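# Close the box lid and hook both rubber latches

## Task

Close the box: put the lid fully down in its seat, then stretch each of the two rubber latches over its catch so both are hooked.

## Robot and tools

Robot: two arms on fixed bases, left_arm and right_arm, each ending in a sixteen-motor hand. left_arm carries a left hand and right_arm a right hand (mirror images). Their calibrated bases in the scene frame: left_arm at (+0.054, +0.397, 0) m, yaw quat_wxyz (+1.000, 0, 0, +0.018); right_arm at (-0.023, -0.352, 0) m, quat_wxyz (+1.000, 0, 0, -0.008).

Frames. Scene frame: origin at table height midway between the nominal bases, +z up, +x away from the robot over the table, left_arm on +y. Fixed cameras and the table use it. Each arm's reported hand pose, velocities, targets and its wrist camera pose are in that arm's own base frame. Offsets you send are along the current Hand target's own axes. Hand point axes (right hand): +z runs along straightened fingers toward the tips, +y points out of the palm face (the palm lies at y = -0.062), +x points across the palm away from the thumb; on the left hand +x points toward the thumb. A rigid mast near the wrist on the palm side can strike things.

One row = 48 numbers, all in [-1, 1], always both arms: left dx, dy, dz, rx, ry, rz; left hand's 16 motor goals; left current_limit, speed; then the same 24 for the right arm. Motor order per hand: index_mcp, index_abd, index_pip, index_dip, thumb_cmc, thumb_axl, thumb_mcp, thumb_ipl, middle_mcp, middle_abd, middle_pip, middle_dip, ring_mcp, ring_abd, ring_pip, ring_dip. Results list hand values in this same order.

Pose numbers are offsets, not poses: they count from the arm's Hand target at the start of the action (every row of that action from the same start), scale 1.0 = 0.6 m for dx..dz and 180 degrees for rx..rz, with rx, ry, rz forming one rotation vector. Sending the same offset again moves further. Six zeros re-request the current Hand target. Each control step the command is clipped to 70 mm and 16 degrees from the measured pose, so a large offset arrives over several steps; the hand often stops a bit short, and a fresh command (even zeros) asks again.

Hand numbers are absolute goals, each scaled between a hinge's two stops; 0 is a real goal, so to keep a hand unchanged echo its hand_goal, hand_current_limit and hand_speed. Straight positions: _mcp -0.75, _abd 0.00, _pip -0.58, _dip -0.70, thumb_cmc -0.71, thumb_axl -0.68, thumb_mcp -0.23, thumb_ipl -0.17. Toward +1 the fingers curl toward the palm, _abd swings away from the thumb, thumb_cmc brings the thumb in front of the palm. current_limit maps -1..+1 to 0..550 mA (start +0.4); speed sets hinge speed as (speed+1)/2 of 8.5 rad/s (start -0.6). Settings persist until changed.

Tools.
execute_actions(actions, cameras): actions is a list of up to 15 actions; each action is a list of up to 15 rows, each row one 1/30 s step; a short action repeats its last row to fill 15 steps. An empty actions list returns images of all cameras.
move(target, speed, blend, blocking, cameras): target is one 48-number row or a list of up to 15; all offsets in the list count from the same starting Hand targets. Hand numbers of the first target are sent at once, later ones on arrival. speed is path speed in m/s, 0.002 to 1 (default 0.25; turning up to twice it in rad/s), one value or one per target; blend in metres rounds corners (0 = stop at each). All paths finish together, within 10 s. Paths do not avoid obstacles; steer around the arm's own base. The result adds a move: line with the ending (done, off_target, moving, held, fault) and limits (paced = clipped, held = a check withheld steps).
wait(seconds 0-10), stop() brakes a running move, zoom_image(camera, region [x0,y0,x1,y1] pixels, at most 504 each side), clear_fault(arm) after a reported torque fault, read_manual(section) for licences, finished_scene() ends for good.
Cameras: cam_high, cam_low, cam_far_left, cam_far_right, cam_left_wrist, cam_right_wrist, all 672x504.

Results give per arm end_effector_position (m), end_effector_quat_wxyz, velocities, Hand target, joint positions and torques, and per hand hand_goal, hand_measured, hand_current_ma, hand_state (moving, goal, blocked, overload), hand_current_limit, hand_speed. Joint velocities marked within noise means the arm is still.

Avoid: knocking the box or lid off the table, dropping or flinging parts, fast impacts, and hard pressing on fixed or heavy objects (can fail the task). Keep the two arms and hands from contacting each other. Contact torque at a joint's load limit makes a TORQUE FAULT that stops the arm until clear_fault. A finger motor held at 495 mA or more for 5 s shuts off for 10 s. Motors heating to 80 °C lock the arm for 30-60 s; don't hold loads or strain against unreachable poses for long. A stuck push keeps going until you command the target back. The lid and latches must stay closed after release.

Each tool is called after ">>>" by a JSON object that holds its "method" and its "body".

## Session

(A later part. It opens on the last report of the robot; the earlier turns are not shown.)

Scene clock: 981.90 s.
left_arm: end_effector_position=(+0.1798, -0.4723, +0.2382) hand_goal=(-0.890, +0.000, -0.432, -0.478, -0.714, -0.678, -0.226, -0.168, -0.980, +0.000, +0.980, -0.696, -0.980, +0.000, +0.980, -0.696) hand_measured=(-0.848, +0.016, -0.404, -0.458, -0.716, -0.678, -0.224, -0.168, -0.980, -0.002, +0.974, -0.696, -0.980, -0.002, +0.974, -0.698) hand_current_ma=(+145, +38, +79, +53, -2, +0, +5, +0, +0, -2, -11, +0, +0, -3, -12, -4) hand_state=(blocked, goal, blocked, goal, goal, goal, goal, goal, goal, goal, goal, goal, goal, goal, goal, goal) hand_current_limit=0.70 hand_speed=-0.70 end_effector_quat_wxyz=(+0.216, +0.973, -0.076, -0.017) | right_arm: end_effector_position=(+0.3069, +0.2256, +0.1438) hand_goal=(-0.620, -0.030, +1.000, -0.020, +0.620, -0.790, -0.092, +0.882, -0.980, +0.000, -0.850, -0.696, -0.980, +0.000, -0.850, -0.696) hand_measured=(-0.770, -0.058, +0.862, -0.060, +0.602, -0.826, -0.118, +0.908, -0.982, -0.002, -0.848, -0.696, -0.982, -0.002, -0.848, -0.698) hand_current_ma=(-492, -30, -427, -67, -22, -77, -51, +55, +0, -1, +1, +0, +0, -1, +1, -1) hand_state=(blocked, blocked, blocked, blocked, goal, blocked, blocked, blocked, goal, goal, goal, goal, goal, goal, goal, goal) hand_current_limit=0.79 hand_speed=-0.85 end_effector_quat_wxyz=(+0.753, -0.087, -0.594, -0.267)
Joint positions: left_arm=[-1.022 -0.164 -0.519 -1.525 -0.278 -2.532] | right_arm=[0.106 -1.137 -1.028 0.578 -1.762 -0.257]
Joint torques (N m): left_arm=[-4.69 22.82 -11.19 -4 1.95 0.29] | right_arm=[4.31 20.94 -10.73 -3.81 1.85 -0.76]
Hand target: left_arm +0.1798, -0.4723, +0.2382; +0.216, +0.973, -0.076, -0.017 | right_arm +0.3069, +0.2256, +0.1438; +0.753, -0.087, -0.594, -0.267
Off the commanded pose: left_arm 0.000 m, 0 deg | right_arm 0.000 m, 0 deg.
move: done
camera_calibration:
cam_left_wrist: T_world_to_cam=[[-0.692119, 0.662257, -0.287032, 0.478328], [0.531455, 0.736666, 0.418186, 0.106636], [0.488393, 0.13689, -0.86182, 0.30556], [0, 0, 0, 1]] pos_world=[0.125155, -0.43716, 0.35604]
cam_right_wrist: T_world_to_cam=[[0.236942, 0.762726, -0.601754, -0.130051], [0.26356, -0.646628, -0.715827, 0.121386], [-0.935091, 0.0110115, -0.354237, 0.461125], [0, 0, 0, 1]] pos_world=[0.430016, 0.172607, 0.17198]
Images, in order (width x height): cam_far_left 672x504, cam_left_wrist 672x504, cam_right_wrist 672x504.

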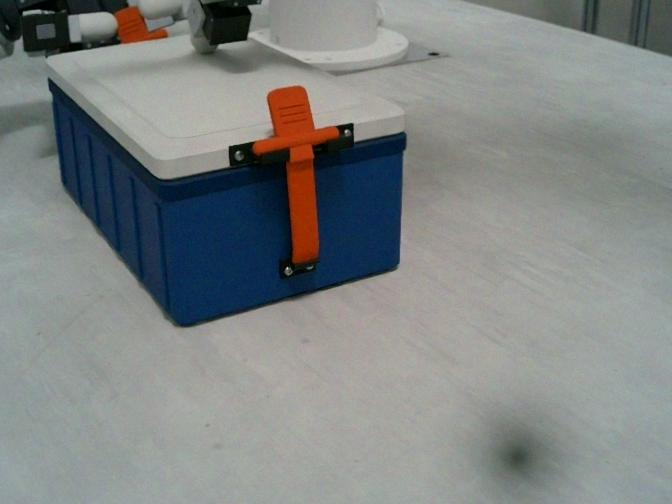

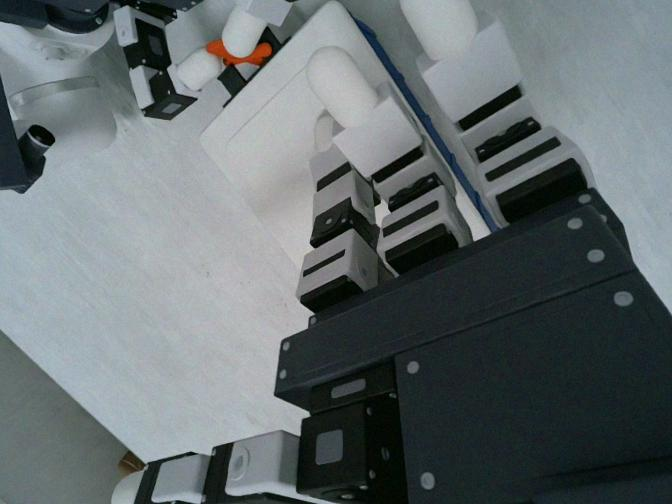

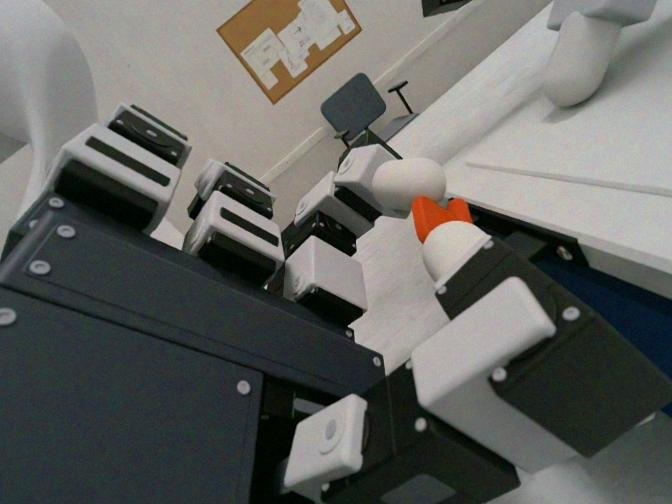

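>>> {"method": "move", "body": {"target": [0,0,0,0,0,0,-0.89,0,-0.431,-0.478,-0.714,-0.678,-0.226,-0.168,-0.98,0,0.98,-0.696,-0.98,0,0.98,-0.696,0.7,-0.7, 0,0,0,0,0,0,-0.82,0.05,0.79,-0.06,0.60,-0.80,-0.13,0.92,-0.98,0,-0.85,-0.696,-0.98,0,-0.85,-0.696,0.79,-0.9], "speed": 0.02, "cameras": ["cam_left_wrist", "cam_far_left", "cam_right_wrist"]}}

>>> {"method": "zoom_image", "body": {"camera": "cam_far_left", "region": [80, 0, 180, 70]}}

>>> {"method": "zoom_image", "body": {"camera": "cam_left_wrist", "region": [180, 0, 320, 120]}}

Scene clock: 985.60 s.
left_arm: end_effector_position=(+0.1798, -0.4723, +0.2382) hand_goal=(-0.890, +0.000, -0.432, -0.478, -0.714, -0.678, -0.226, -0.168, -0.980, +0.000, +0.980, -0.696, -0.980, +0.000, +0.980, -0.696) hand_measured=(-0.848, +0.016, -0.404, -0.458, -0.716, -0.678, -0.224, -0.168, -0.980, -0.002, +0.974, -0.696, -0.980, -0.002, +0.974, -0.698) hand_current_ma=(+145, +38, +79, +53, -2, +0, +5, +0, +0, -2, -11, +0, +0, -3, -12, -4) hand_state=(blocked, goal, blocked, goal, goal, goal, goal, goal, goal, goal, goal, goal, goal, goal, goal, goal) hand_current_limit=0.70 hand_speed=-0.70 end_effector_quat_wxyz=(+0.216, +0.973, -0.076, -0.017) | right_arm: end_effector_position=(+0.3069, +0.2256, +0.1437) hand_goal=(-0.820, +0.050, +0.790, -0.060, +0.600, -0.800, -0.130, +0.920, -0.980, +0.000, -0.850, -0.696, -0.980, +0.000, -0.850, -0.696) hand_measured=(-0.818, +0.044, +0.794, -0.062, +0.592, -0.806, -0.140, +0.926, -0.982, -0.002, -0.848, -0.696, -0.982, -0.002, -0.848, -0.698) hand_current_ma=(+0, -2, +2, -1, -7, -6, -11, +4, +0, -1, +1, +0, +0, -1, +1, -1) hand_state=(goal, goal, goal, goal, goal, goal, goal, goal, goal, goal, goal, goal, goal, goal, goal, goal) hand_current_limit=0.79 hand_speed=-0.90 end_effector_quat_wxyz=(+0.753, -0.087, -0.594, -0.267)
Joint positions: left_arm=[-1.022 -0.164 -0.519 -1.525 -0.278 -2.532] | right_arm=[0.106 -1.137 -1.028 0.578 -1.762 -0.257]
Joint torques (N m): left_arm=[-5.38 22.74 -13.82 -3.93 1.69 0.36] | right_arm=[-2.81 24.42 -10.14 -3.5 0.11 0.49]
Hand target: left_arm +0.1798, -0.4723, +0.2382; +0.216, +0.973, -0.076, -0.017 | right_arm +0.3069, +0.2256, +0.1438; +0.753, -0.087, -0.594, -0.267
Off the commanded pose: left_arm 0.000 m, 0 deg | right_arm 0.000 m, 0 deg.
move: done
camera_calibration:
cam_left_wrist: T_world_to_cam=[[-0.692119, 0.662257, -0.287032, 0.478328], [0.531455, 0.736666, 0.418186, 0.106636], [0.488393, 0.13689, -0.86182, 0.30556], [0, 0, 0, 1]] pos_world=[0.125155, -0.43716, 0.35604]
cam_right_wrist: T_world_to_cam=[[0.237022, 0.762629, -0.601845, -0.130113], [0.263719, -0.646744, -0.715664, 0.121238], [-0.935026, 0.0109102, -0.354413, 0.46111], [0, 0, 0, 1]] pos_world=[0.430016, 0.172607, 0.171881]
Images, in order (width x height): cam_far_left 672x504, cam_left_wrist 672x504, cam_right_wrist 672x504.

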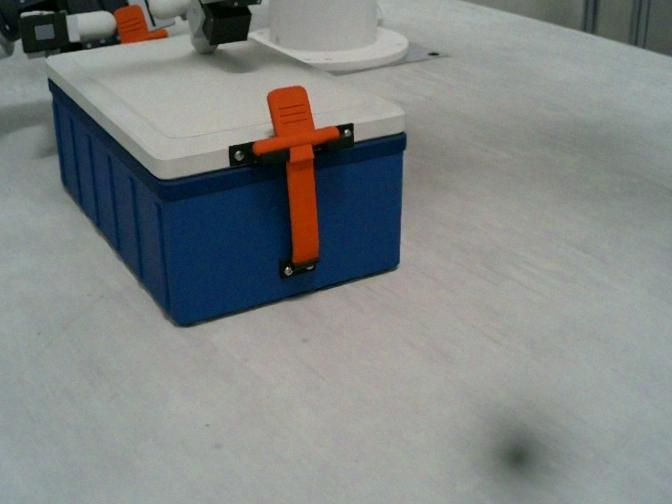

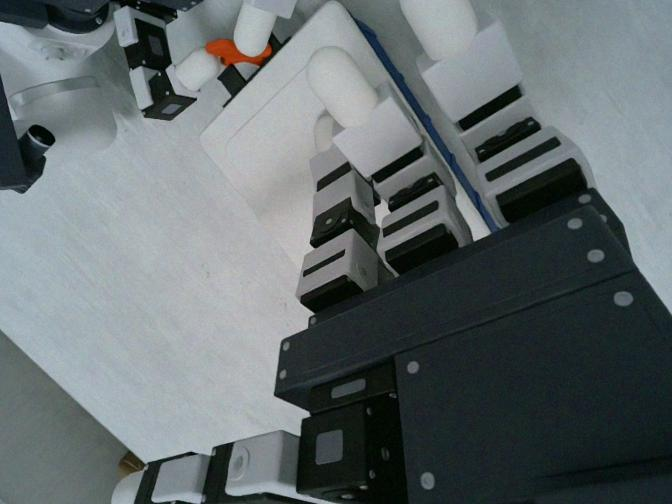

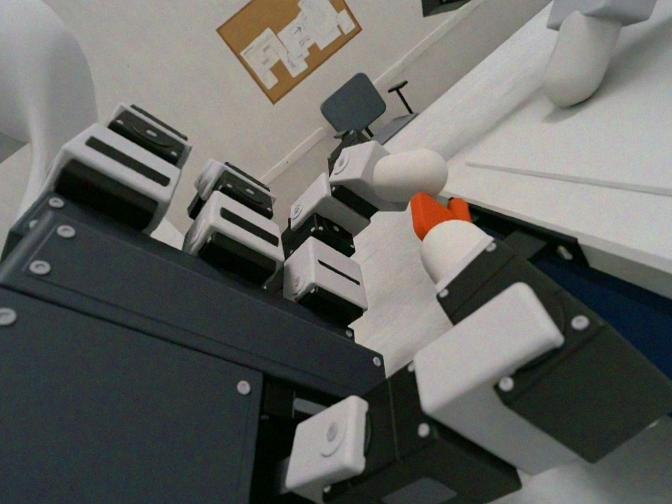

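Scaled by 5.040 from the camera's 672x504 image, which has a finer 960x720 frame.

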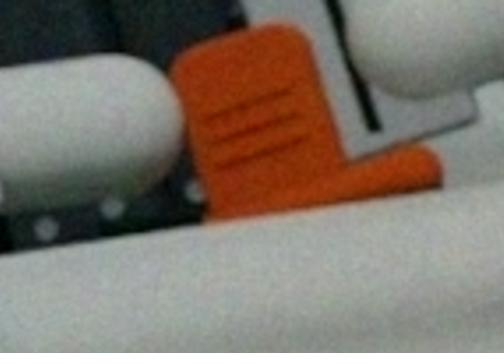

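Scaled by 3.600 from the camera's 672x504 image, which has a finer 960x720 frame.

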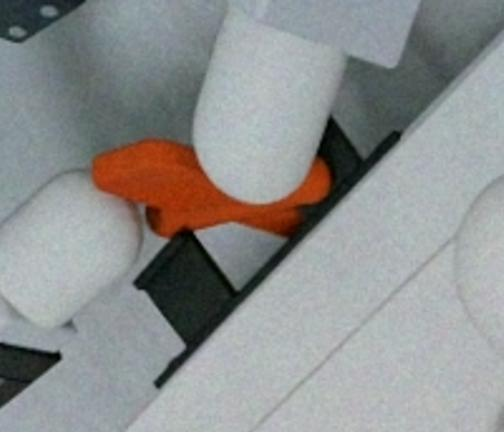

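>>> {"method": "move", "body": {"target": [[0,0,0,0,0,0,-0.89,0,-0.431,-0.478,-0.714,-0.678,-0.226,-0.168,-0.98,0,0.98,-0.696,-0.98,0,0.98,-0.696,0.7,-0.7, 0,0,0,0,0,0,-0.9,0.05,0.65,-0.1,0.571,-0.80,-0.16,0.96,-0.98,0,-0.85,-0.696,-0.98,0,-0.85,-0.696,0.79,-0.85],[0,0,0,0,0,0,-0.89,0,-0.431,-0.478,-0.714,-0.678,-0.226,-0.168,-0.98,0,0.98,-0.696,-0.98,0,0.98,-0.696,0.7,-0.7, 0.0627,0.0124,0.0186,0,0,0,-0.9,0.05,0.65,-0.1,0.571,-0.80,-0.16,0.96,-0.98,0,-0.85,-0.696,-0.98,0,-0.85,-0.696,0.79,-0.85]], "speed": 0.05, "cameras": ["cam_left_wrist", "cam_far_left", "cam_right_wrist"]}}

>>> {"method": "zoom_image", "body": {"camera": "cam_far_left", "region": [80, 0, 180, 70]}}

>>> {"method": "zoom_image", "body": {"camera": "cam_left_wrist", "region": [180, 0, 320, 120]}}

>>> {"method": "zoom_image", "body": {"camera": "cam_right_wrist", "region": [380, 130, 660, 330]}}

Scene clock: 989.17 s.
left_arm: end_effector_position=(+0.1798, -0.4723, +0.2382) hand_goal=(-0.890, +0.000, -0.432, -0.478, -0.714, -0.678, -0.226, -0.168, -0.980, +0.000, +0.980, -0.696, -0.980, +0.000, +0.980, -0.696) hand_measured=(-0.848, +0.016, -0.404, -0.458, -0.716, -0.678, -0.224, -0.168, -0.980, -0.002, +0.974, -0.696, -0.980, -0.002, +0.974, -0.698) hand_current_ma=(+145, +38, +79, +53, -2, +0, +5, +0, +0, -2, -11, +0, +0, -3, -12, -4) hand_state=(blocked, goal, blocked, goal, goal, goal, goal, goal, goal, goal, goal, goal, goal, goal, goal, goal) hand_current_limit=0.70 hand_speed=-0.70 end_effector_quat_wxyz=(+0.216, +0.973, -0.076, -0.017) | right_arm: end_effector_position=(+0.3068, +0.2256, +0.1837) hand_goal=(-0.900, +0.050, +0.650, -0.100, +0.570, -0.800, -0.160, +0.960, -0.980, +0.000, -0.850, -0.696, -0.980, +0.000, -0.850, -0.696) hand_measured=(-0.898, +0.044, +0.654, -0.096, +0.562, -0.804, -0.160, +0.958, -0.982, -0.002, -0.848, -0.696, -0.982, -0.002, -0.848, -0.698) hand_current_ma=(+0, -2, +2, +1, -6, -3, +0, +0, +0, -1, +1, +0, +0, -1, +1, -1) hand_state=(goal, goal, goal, goal, goal, goal, goal, goal, goal, goal, goal, goal, goal, goal, goal, goal) hand_current_limit=0.79 hand_speed=-0.85 end_effector_quat_wxyz=(+0.753, -0.087, -0.594, -0.267)
Joint positions: left_arm=[-1.022 -0.164 -0.519 -1.525 -0.278 -2.532] | right_arm=[0.106 -1.035 -0.968 0.583 -1.797 -0.234]
Joint torques (N m): left_arm=[-5.46 23.44 -13.56 -3.72 1.4 0.2] | right_arm=[0.88 40.43 -1.66 3.72 -3.2 0.89]
Hand target: left_arm +0.1798, -0.4723, +0.2382; +0.216, +0.973, -0.076, -0.017 | right_arm +0.3068, +0.2256, +0.1837; +0.753, -0.087, -0.594, -0.267
Off the commanded pose: left_arm 0.000 m, 0 deg | right_arm 0.000 m, 0 deg.
move: done
camera_calibration:
cam_left_wrist: T_world_to_cam=[[-0.692119, 0.662257, -0.287032, 0.478328], [0.531455, 0.736666, 0.418186, 0.106636], [0.488393, 0.13689, -0.86182, 0.30556], [0, 0, 0, 1]] pos_world=[0.125155, -0.43716, 0.35604]
cam_right_wrist: T_world_to_cam=[[0.236978, 0.762638, -0.601851, -0.10602], [0.263528, -0.646732, -0.715745, 0.149962], [-0.935091, 0.011011, -0.354237, 0.475259], [0, 0, 0, 1]] pos_world=[0.430016, 0.172607, 0.211881]
Images, in order (width x height): cam_far_left 672x504, cam_left_wrist 672x504, cam_right_wrist 672x504.

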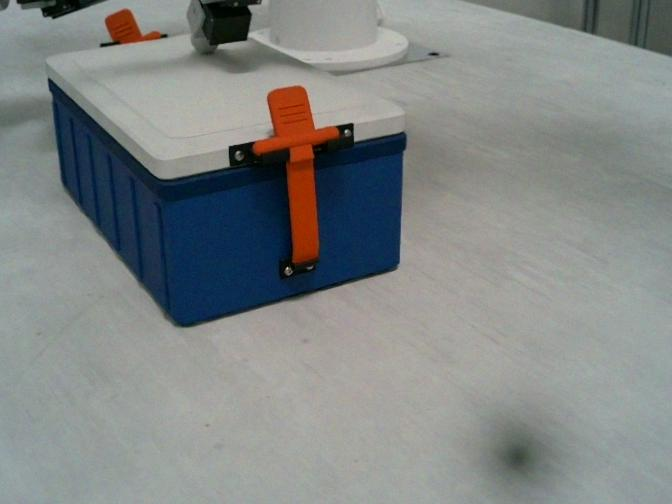

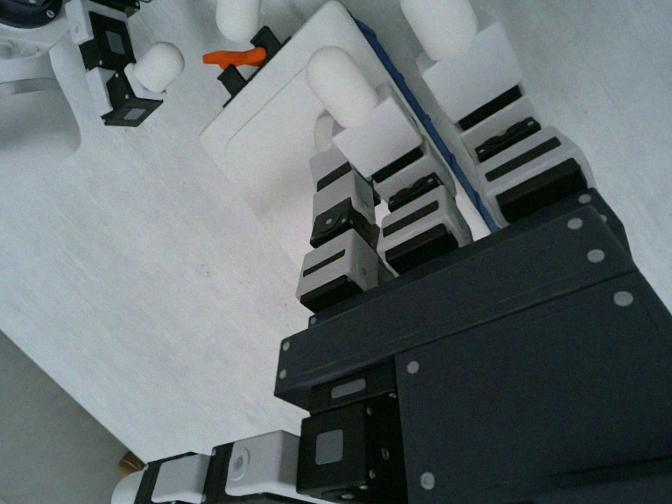

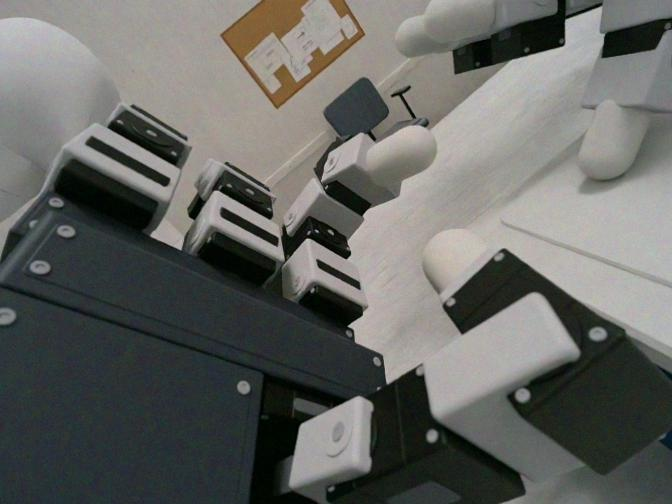

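Scaled by 5.040 from the camera's 672x504 image, which has a finer 960x720 frame.

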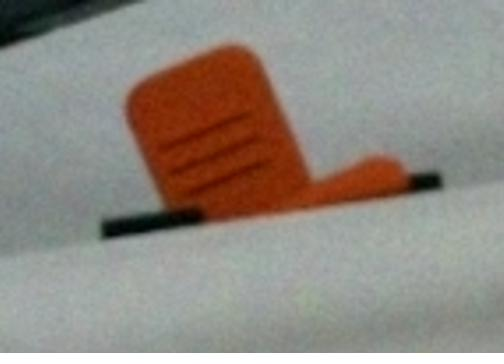

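Scaled by 3.600 from the camera's 672x504 image, which has a finer 960x720 frame.

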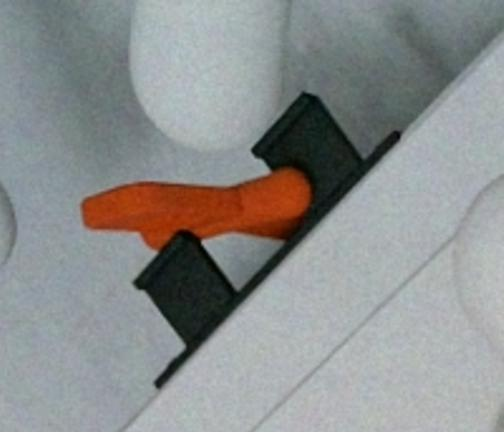

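Scaled by 1.800 from the camera's 672x504 image, which has a finer 960x720 frame.

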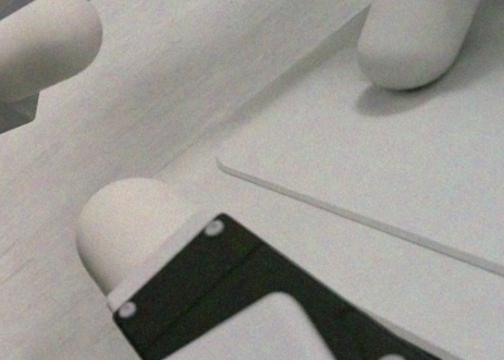

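>>> {"method": "move", "body": {"target": [[0,0,0,0,0,0,-0.89,0,-0.431,-0.478,-0.714,-0.678,-0.226,-0.168,-0.98,0,0.98,-0.696,-0.98,0,0.98,-0.696,0.7,-0.7, 0.03486,-0.09825,-0.05229,0,0,0,-0.9,0.05,0.65,-0.1,0.571,-0.80,-0.16,0.96,-0.98,0,-0.85,-0.696,-0.98,0,-0.85,-0.696,0.79,-0.7],[0,0,0,0,0,0,-0.89,0,-0.431,-0.478,-0.714,-0.678,-0.226,-0.168,-0.98,0,0.98,-0.696,-0.98,0,0.98,-0.696,0.7,-0.7, 0.00667,-0.07432,-0.14658,0.1541,-0.0721,-0.0052,-0.9,0.05,0.65,-0.1,0.571,-0.80,-0.16,0.96,-0.98,0,-0.85,-0.696,-0.98,0,-0.85,-0.696,0.79,-0.7]], "speed": 0.12, "blend": [0.02,0]}}

>>> {"method": "move", "body": {"target": [0,0,0,0,0,0,-0.89,0,-0.431,-0.478,-0.714,-0.678,-0.226,-0.168,-0.98,0,0.98,-0.696,-0.98,0,0.98,-0.696,0.7,-0.7, 0,0,0,0,0,0,-0.75,0,0.737,-0.696,0.571,-0.678,-0.23,-0.17,-0.98,0,-0.85,-0.696,-0.98,0,-0.85,-0.696,0.79,-0.7], "cameras": ["cam_left_wrist", "cam_far_left", "cam_right_wrist", "cam_far_right"]}}

>>> {"method": "zoom_image", "body": {"camera": "cam_left_wrist", "region": [140, 0, 320, 120]}}

>>> {"method": "zoom_image", "body": {"camera": "cam_right_wrist", "region": [380, 130, 660, 330]}}

Scene clock: 1012.83 s.
left_arm: end_effector_position=(+0.1798, -0.4723, +0.2382) hand_goal=(-0.890, +0.000, -0.432, -0.478, -0.714, -0.678, -0.226, -0.168, -0.980, +0.000, +0.980, -0.696, -0.980, +0.000, +0.980, -0.696) hand_measured=(-0.848, +0.016, -0.404, -0.458, -0.716, -0.678, -0.224, -0.168, -0.980, -0.002, +0.974, -0.696, -0.980, -0.002, +0.974, -0.698) hand_current_ma=(+145, +38, +79, +53, -2, +0, +5, +0, +0, -2, -11, +0, +0, -3, -12, -4) hand_state=(blocked, goal, blocked, goal, goal, goal, goal, goal, goal, goal, goal, goal, goal, goal, goal, goal) hand_current_limit=0.70 hand_speed=-0.70 end_effector_quat_wxyz=(+0.216, +0.973, -0.076, -0.017) | right_arm: end_effector_position=(+0.3595, +0.1474, +0.1547) hand_goal=(-0.900, +0.050, +0.650, -0.100, +0.570, -0.800, -0.160, +0.960, -0.980, +0.000, -0.850, -0.696, -0.980, +0.000, -0.850, -0.696) hand_measured=(-0.900, +0.044, +0.652, -0.098, +0.562, -0.804, -0.160, +0.958, -0.982, -0.002, -0.848, -0.696, -0.982, -0.002, -0.848, -0.698) hand_current_ma=(+0, -2, +1, +1, -6, -3, +0, +0, +0, -1, +1, +0, +0, -1, +1, -1) hand_state=(goal, goal, goal, goal, goal, goal, goal, goal, goal, goal, goal, goal, goal, goal, goal, goal) hand_current_limit=0.79 hand_speed=-0.70 end_effector_quat_wxyz=(+0.679, +0.071, -0.722, -0.112)
Joint positions: left_arm=[-1.022 -0.164 -0.519 -1.525 -0.278 -2.532] | right_arm=[0.079 -1.065 -1.27 0.145 -1.72 -0.232]
Joint torques (N m): left_arm=[-5.44 22.3 -13.93 -3.91 0.82 0.08] | right_arm=[7.11 25.33 -14.7 -3.49 0.89 -1.09]
Hand target: left_arm +0.1798, -0.4723, +0.2382; +0.216, +0.973, -0.076, -0.017 | right_arm +0.3596, +0.1474, +0.1547; +0.679, +0.071, -0.722, -0.112
Off the commanded pose: left_arm 0.000 m, 0 deg | right_arm 0.000 m, 0 deg.
move: done

Scene clock: 1014.53 s.
left_arm: end_effector_position=(+0.1798, -0.4723, +0.2382) hand_goal=(-0.890, +0.000, -0.432, -0.478, -0.714, -0.678, -0.226, -0.168, -0.980, +0.000, +0.980, -0.696, -0.980, +0.000, +0.980, -0.696) hand_measured=(-0.848, +0.016, -0.404, -0.458, -0.716, -0.678, -0.224, -0.168, -0.980, -0.002, +0.974, -0.696, -0.980, -0.002, +0.974, -0.698) hand_current_ma=(+145, +38, +79, +53, -2, +0, +5, +0, +0, -2, -11, +0, +0, -3, -12, -4) hand_state=(blocked, goal, blocked, goal, goal, goal, goal, goal, goal, goal, goal, goal, goal, goal, goal, goal) hand_current_limit=0.70 hand_speed=-0.70 end_effector_quat_wxyz=(+0.216, +0.973, -0.076, -0.017) | right_arm: end_effector_position=(+0.3596, +0.1474, +0.1547) hand_goal=(-0.750, +0.000, +0.736, -0.696, +0.570, -0.678, -0.230, -0.170, -0.980, +0.000, -0.850, -0.696, -0.980, +0.000, -0.850, -0.696) hand_measured=(-0.758, +0.002, +0.734, -0.694, +0.562, -0.680, -0.228, -0.168, -0.982, -0.002, -0.848, -0.696, -0.982, -0.002, -0.848, -0.698) hand_current_ma=(-5, +0, -1, +1, -6, -1, +1, +1, +0, -1, +1, +0, +0, -1, +1, -1) hand_state=(goal, goal, goal, goal, goal, goal, goal, goal, goal, goal, goal, goal, goal, goal, goal, goal) hand_current_limit=0.79 hand_speed=-0.70 end_effector_quat_wxyz=(+0.679, +0.071, -0.722, -0.112)
Joint positions: left_arm=[-1.022 -0.164 -0.519 -1.525 -0.278 -2.532] | right_arm=[0.079 -1.065 -1.27 0.145 -1.72 -0.232]
Joint torques (N m): left_arm=[-5.57 22.98 -13.81 -3.83 0.76 -0.01] | right_arm=[6.1 25.55 -14.44 -3.41 0.89 -1.01]
Hand target: left_arm +0.1798, -0.4723, +0.2382; +0.216, +0.973, -0.076, -0.017 | right_arm +0.3596, +0.1474, +0.1547; +0.679, +0.071, -0.722, -0.112
Off the commanded pose: left_arm 0.000 m, 0 deg | right_arm 0.000 m, 0 deg.
move: done
camera_calibration:
cam_left_wrist: T_world_to_cam=[[-0.692119, 0.662257, -0.287032, 0.478328], [0.531455, 0.736666, 0.418186, 0.106636], [0.488393, 0.13689, -0.86182, 0.30556], [0, 0, 0, 1]] pos_world=[0.125155, -0.43716, 0.35604]
cam_right_wrist: T_world_to_cam=[[0.110045, 0.818758, -0.563493, -0.0448371], [0.714109, -0.459466, -0.528148, -0.153909], [-0.691331, -0.344276, -0.635244, 0.523253], [0, 0, 0, 1]] pos_world=[0.476583, 0.146138, 0.225842]
Images, in order (width x height): cam_far_left 672x504, cam_far_right 672x504, cam_left_wrist 672x504, cam_right_wrist 672x504.

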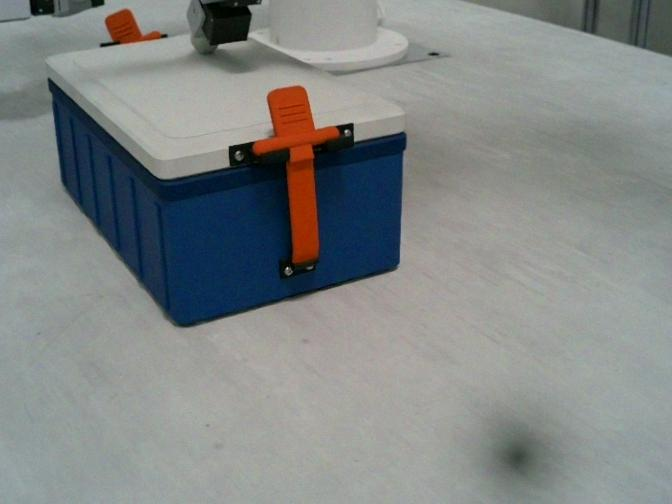

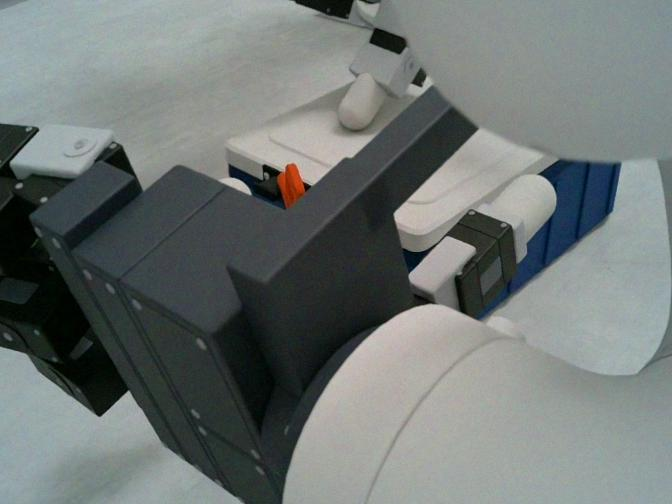

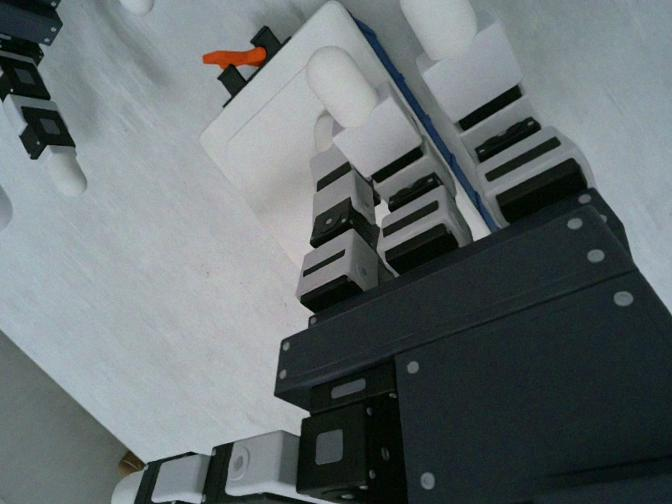

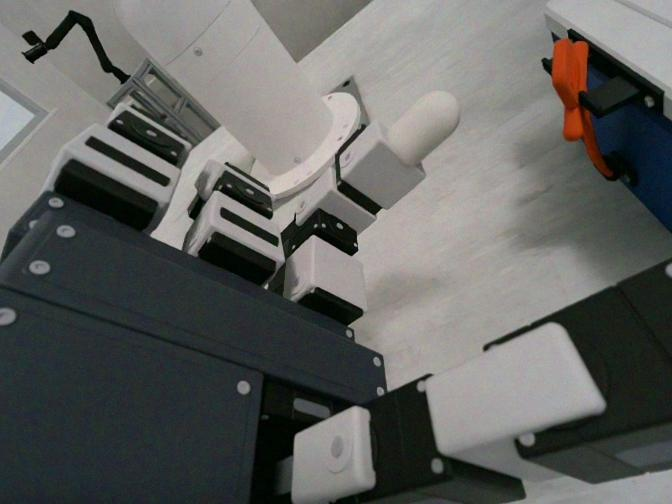

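Scaled by 2.800 from the camera's 672x504 image, which has a finer 960x720 frame.

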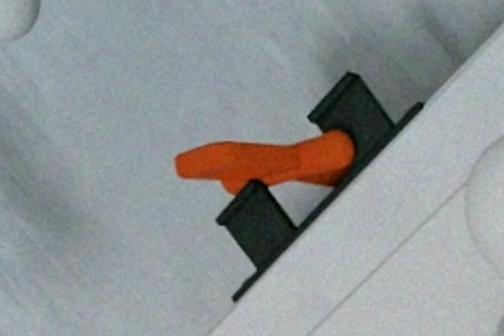

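Scaled by 1.800 from the camera's 672x504 image, which has a finer 960x720 frame.

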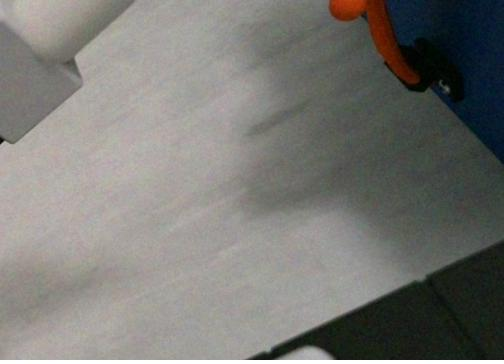

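>>> {"method": "zoom_image", "body": {"camera": "cam_right_wrist", "region": [520, 0, 672, 200]}}

>>> {"method": "zoom_image", "body": {"camera": "cam_far_right", "region": [210, 130, 330, 230]}}

Scaled by 2.520 from the camera's 672x504 image, which has a finer 960x720 frame.

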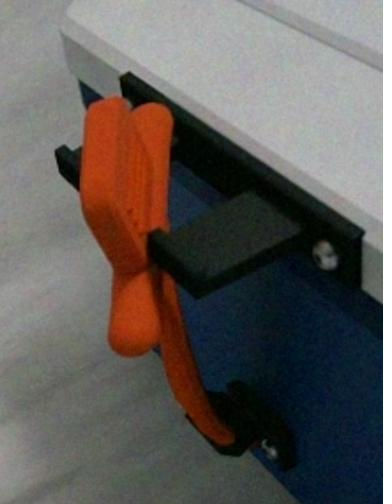

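Scaled by 4.200 from the camera's 672x504 image, which has a finer 960x720 frame.

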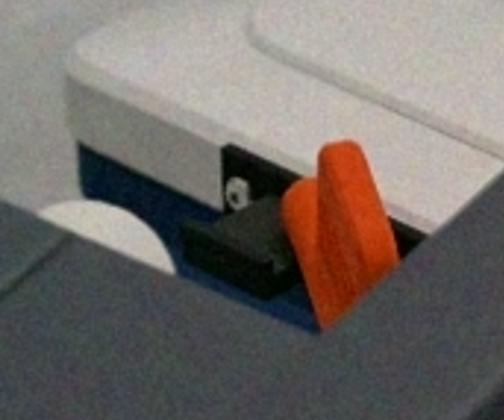

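>>> {"method": "move", "body": {"target": [[0,0,0,0,0,0,-0.89,0,-0.431,-0.478,-0.714,-0.678,-0.226,-0.168,-0.98,0,0.98,-0.696,-0.98,0,0.98,-0.696,0.7,-0.7, -0.10802,-0.01067,-0.00237,0,0,0,-0.75,0,0.737,-0.696,0.571,-0.678,-0.23,-0.17,-0.98,0,-0.85,-0.696,-0.98,0,-0.85,-0.696,0.79,-0.7],[0,0,0,0,0,0,-0.89,0,-0.431,-0.478,-0.714,-0.678,-0.226,-0.168,-0.98,0,0.98,-0.696,-0.98,0,0.98,-0.696,0.7,-0.7, -0.11448,0.01343,-0.00235,0,0,0,-0.75,0,0.737,-0.696,0.571,-0.678,-0.23,-0.17,-0.98,0,-0.85,-0.696,-0.98,0,-0.85,-0.696,0.79,-0.7]], "speed": 0.06, "cameras": ["cam_left_wrist", "cam_far_left", "cam_right_wrist", "cam_far_right"]}}

>>> {"method": "zoom_image", "body": {"camera": "cam_left_wrist", "region": [180, 0, 320, 120]}}

>>> {"method": "zoom_image", "body": {"camera": "cam_right_wrist", "region": [380, 30, 660, 250]}}

Scene clock: 1028.23 s.
left_arm: end_effector_position=(+0.1798, -0.4723, +0.2382) hand_goal=(-0.890, +0.000, -0.432, -0.478, -0.714, -0.678, -0.226, -0.168, -0.980, +0.000, +0.980, -0.696, -0.980, +0.000, +0.980, -0.696) hand_measured=(-0.848, +0.016, -0.404, -0.458, -0.716, -0.678, -0.224, -0.168, -0.980, -0.002, +0.974, -0.696, -0.980, -0.002, +0.974, -0.698) hand_current_ma=(+145, +38, +79, +53, -2, +0, +5, +0, +0, -2, -11, +0, +0, -3, -12, -4) hand_state=(blocked, goal, blocked, goal, goal, goal, goal, goal, goal, goal, goal, goal, goal, goal, goal, goal) hand_current_limit=0.70 hand_speed=-0.70 end_effector_quat_wxyz=(+0.216, +0.973, -0.076, -0.017) | right_arm: end_effector_position=(+0.3660, +0.1725, +0.0906) hand_goal=(-0.750, +0.000, +0.736, -0.696, +0.570, -0.678, -0.230, -0.170, -0.980, +0.000, -0.850, -0.696, -0.980, +0.000, -0.850, -0.696) hand_measured=(-0.756, +0.000, +0.734, -0.694, +0.562, -0.680, -0.228, -0.168, -0.982, -0.002, -0.848, -0.696, -0.982, -0.002, -0.848, -0.698) hand_current_ma=(-5, +0, -1, +1, -6, -1, +1, +1, +0, -1, +1, +0, +0, -1, +1, -1) hand_state=(goal, goal, goal, goal, goal, goal, goal, goal, goal, goal, goal, goal, goal, goal, goal, goal) hand_current_limit=0.79 hand_speed=-0.70 end_effector_quat_wxyz=(+0.679, +0.071, -0.722, -0.112)
Joint positions: left_arm=[-1.022 -0.164 -0.519 -1.525 -0.278 -2.532] | right_arm=[0.121 -1.22 -1.384 0.187 -1.679 -0.231]
Joint torques (N m): left_arm=[-4.91 22.89 -13.88 -3.67 0.34 -0.07] | right_arm=[6.53 27.15 -13.95 4 -3.22 0.81]
Hand target: left_arm +0.1798, -0.4723, +0.2382; +0.216, +0.973, -0.076, -0.017 | right_arm +0.3660, +0.1725, +0.0906; +0.679, +0.071, -0.722, -0.112
Off the commanded pose: left_arm 0.000 m, 0 deg | right_arm 0.000 m, 0 deg.
move: done
camera_calibration:
cam_left_wrist: T_world_to_cam=[[-0.692119, 0.662257, -0.287032, 0.478328], [0.531455, 0.736666, 0.418186, 0.106636], [0.488393, 0.13689, -0.86182, 0.30556], [0, 0, 0, 1]] pos_world=[0.125155, -0.43716, 0.35604]
cam_right_wrist: T_world_to_cam=[[0.110085, 0.818732, -0.563523, -0.102315], [0.714102, -0.459512, -0.528116, -0.18082], [-0.691331, -0.344276, -0.635244, 0.495703], [0, 0, 0, 1]] pos_world=[0.483083, 0.171338, 0.161742]
Images, in order (width x height): cam_far_left 672x504, cam_far_right 672x504, cam_left_wrist 672x504, cam_right_wrist 672x504.

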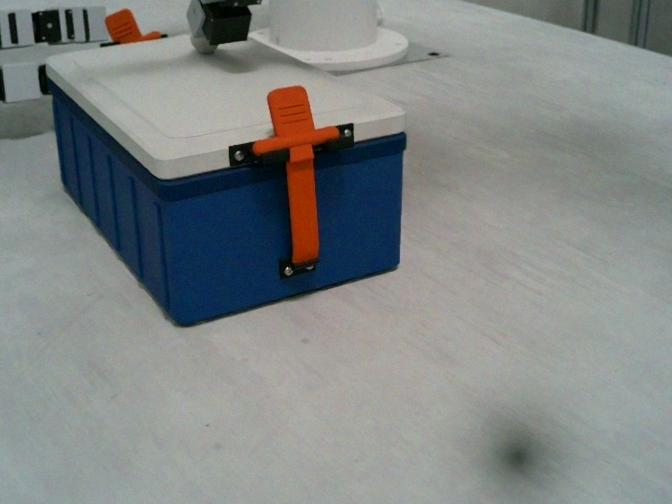

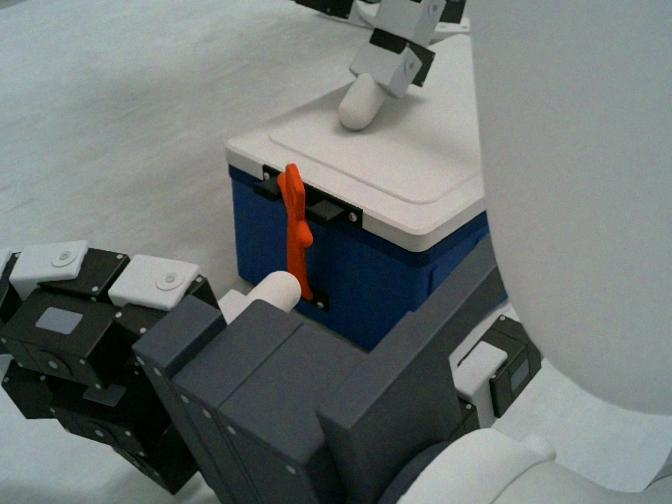

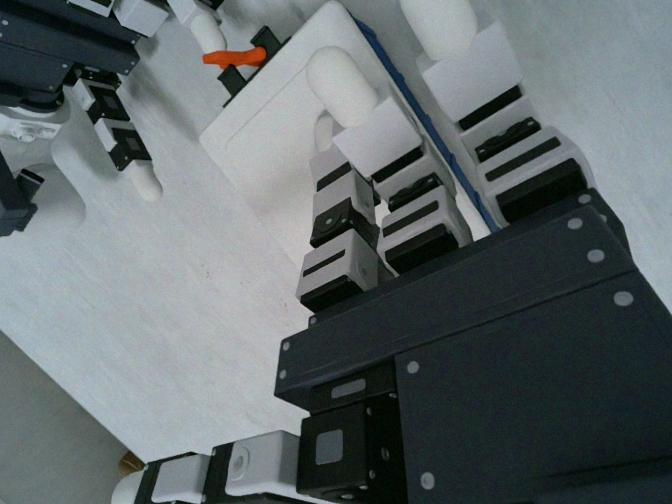

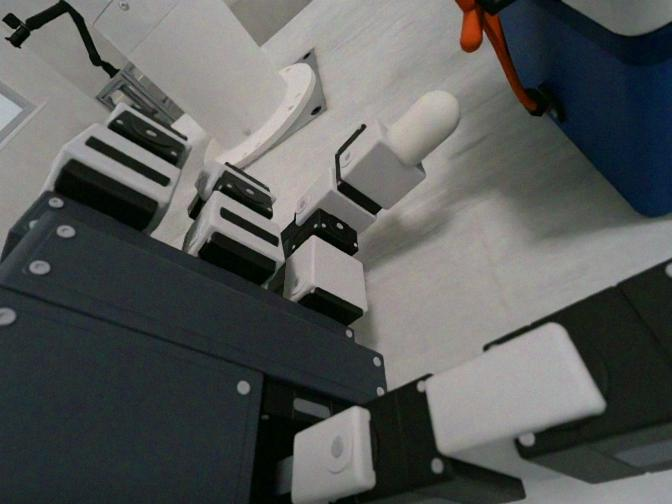

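Scaled by 3.600 from the camera's 672x504 image, which has a finer 960x720 frame.

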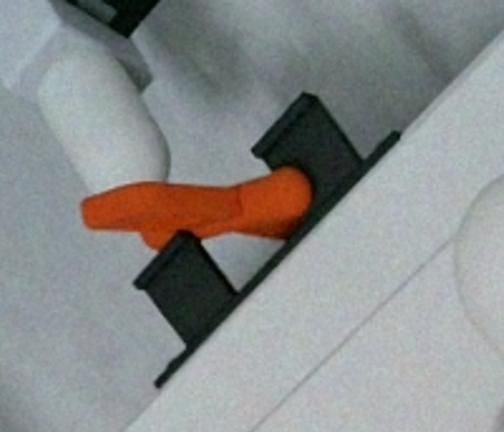

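Scaled by 1.800 from the camera's 672x504 image, which has a finer 960x720 frame.

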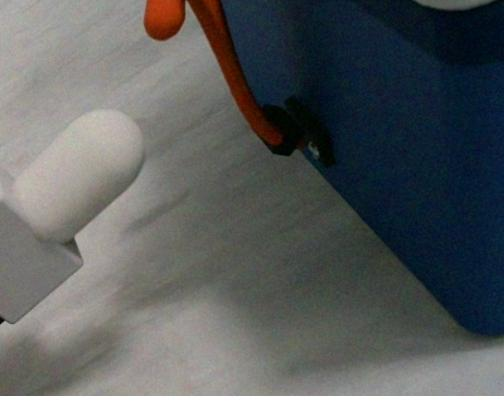

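>>> {"method": "zoom_image", "body": {"camera": "cam_far_right", "region": [220, 140, 400, 330]}}

Scaled by 2.653 from the camera's 672x504 image, which has a finer 960x720 frame.

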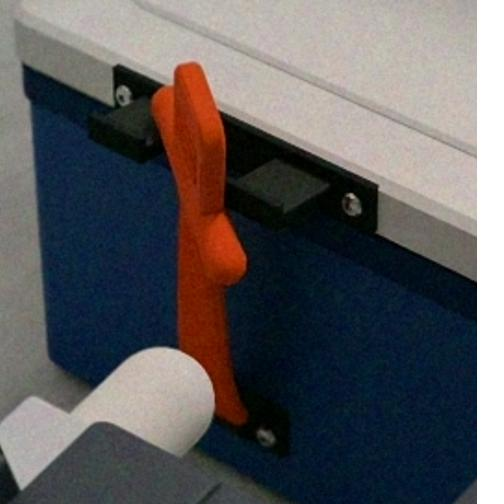

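>>> {"method": "move", "body": {"target": [[0,0,0,0,0,0,-0.89,0,-0.431,-0.478,-0.714,-0.678,-0.226,-0.168,-0.98,0,0.98,-0.696,-0.98,0,0.98,-0.696,0.7,-0.7, 0.00377,0.02517,0.00283,0,0,0,-0.75,0,0.737,-0.696,0.571,-0.678,-0.23,-0.17,-0.98,0,-0.85,-0.696,-0.98,0,-0.85,-0.696,0.79,-0.7],[0,0,0,0,0,0,-0.89,0,-0.431,-0.478,-0.714,-0.678,-0.226,-0.168,-0.98,0,0.98,-0.696,-0.98,0,0.98,-0.696,0.7,-0.7, 0.0166,0.02862,0.0022,0,0,0,-0.75,0,0.737,-0.696,0.571,-0.678,-0.23,-0.17,-0.98,0,-0.85,-0.696,-0.98,0,-0.85,-0.696,0.79,-0.7]], "speed": 0.03, "cameras": ["cam_left_wrist", "cam_far_right"]}}

>>> {"method": "zoom_image", "body": {"camera": "cam_far_right", "region": [220, 140, 400, 330]}}

>>> {"method": "zoom_image", "body": {"camera": "cam_left_wrist", "region": [180, 0, 320, 120]}}

Scene clock: 1034.13 s.
left_arm: end_effector_position=(+0.1798, -0.4723, +0.2382) hand_goal=(-0.890, +0.000, -0.432, -0.478, -0.714, -0.678, -0.226, -0.168, -0.980, +0.000, +0.980, -0.696, -0.980, +0.000, +0.980, -0.696) hand_measured=(-0.848, +0.016, -0.404, -0.458, -0.716, -0.678, -0.224, -0.168, -0.980, -0.002, +0.974, -0.696, -0.980, -0.002, +0.974, -0.698) hand_current_ma=(+145, +38, +79, +53, -2, +0, +5, +0, +0, -2, -11, +0, +0, -3, -12, -4) hand_state=(blocked, goal, blocked, goal, goal, goal, goal, goal, goal, goal, goal, goal, goal, goal, goal, goal) hand_current_limit=0.70 hand_speed=-0.70 end_effector_quat_wxyz=(+0.216, +0.973, -0.076, -0.017) | right_arm: end_effector_position=(+0.3649, +0.1867, +0.1045) hand_goal=(-0.750, +0.000, +0.736, -0.696, +0.570, -0.678, -0.230, -0.170, -0.980, +0.000, -0.850, -0.696, -0.980, +0.000, -0.850, -0.696) hand_measured=(-0.766, -0.004, +0.742, -0.694, +0.562, -0.680, -0.228, -0.168, -0.982, -0.002, -0.848, -0.696, -0.982, -0.002, -0.848, -0.698) hand_current_ma=(-19, -2, +4, +1, -6, -1, +1, +1, +0, -1, +1, +0, +0, -1, +1, -1) hand_state=(goal, goal, goal, goal, goal, goal, goal, goal, goal, goal, goal, goal, goal, goal, goal, goal) hand_current_limit=0.79 hand_speed=-0.70 end_effector_quat_wxyz=(+0.679, +0.071, -0.722, -0.112)
Joint positions: left_arm=[-1.022 -0.164 -0.519 -1.525 -0.278 -2.532] | right_arm=[0.145 -1.189 -1.366 0.211 -1.69 -0.225]
Joint torques (N m): left_arm=[-6.51 22.75 -13.9 -3.7 -0.09 -0.06] | right_arm=[7.24 46.15 -4.51 4.75 -3.79 0.33]
Hand target: left_arm +0.1798, -0.4723, +0.2382; +0.216, +0.973, -0.076, -0.017 | right_arm +0.3649, +0.1867, +0.1046; +0.679, +0.071, -0.722, -0.112
Off the commanded pose: left_arm 0.000 m, 0 deg | right_arm 0.000 m, 0 deg.
move: done
camera_calibration:
cam_left_wrist: T_world_to_cam=[[-0.692119, 0.662257, -0.287032, 0.478328], [0.531455, 0.736666, 0.418186, 0.106636], [0.488393, 0.13689, -0.86182, 0.30556], [0, 0, 0, 1]] pos_world=[0.125155, -0.43716, 0.35604]
Images, in order (width x height): cam_far_right 672x504, cam_left_wrist 672x504.

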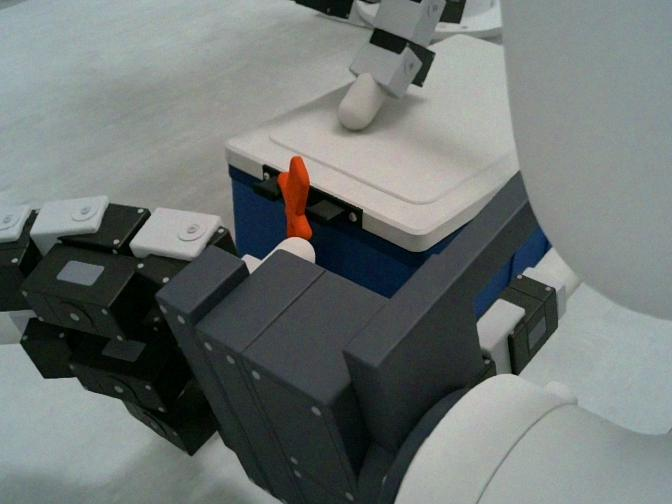

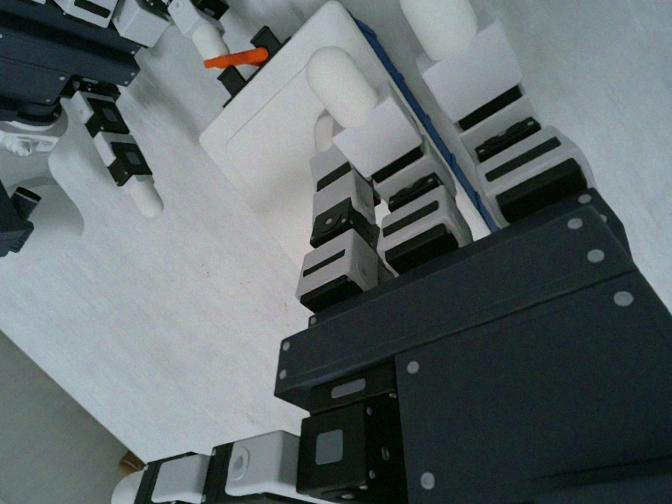

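Scaled by 2.653 from the camera's 672x504 image, which has a finer 960x720 frame.

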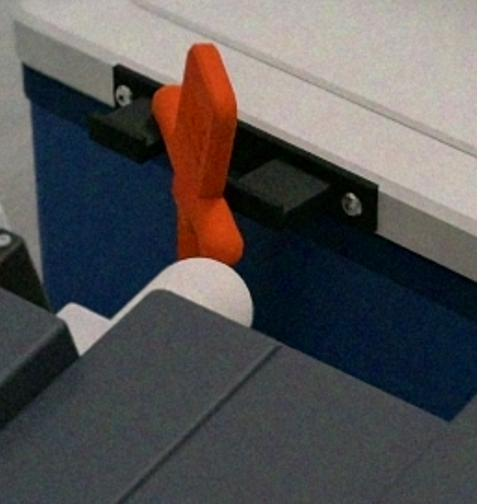

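Scaled by 3.600 from the camera's 672x504 image, which has a finer 960x720 frame.

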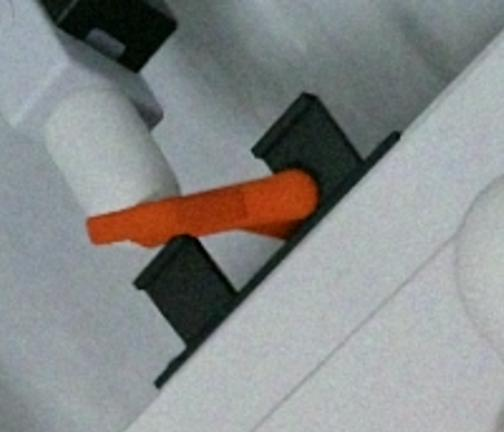

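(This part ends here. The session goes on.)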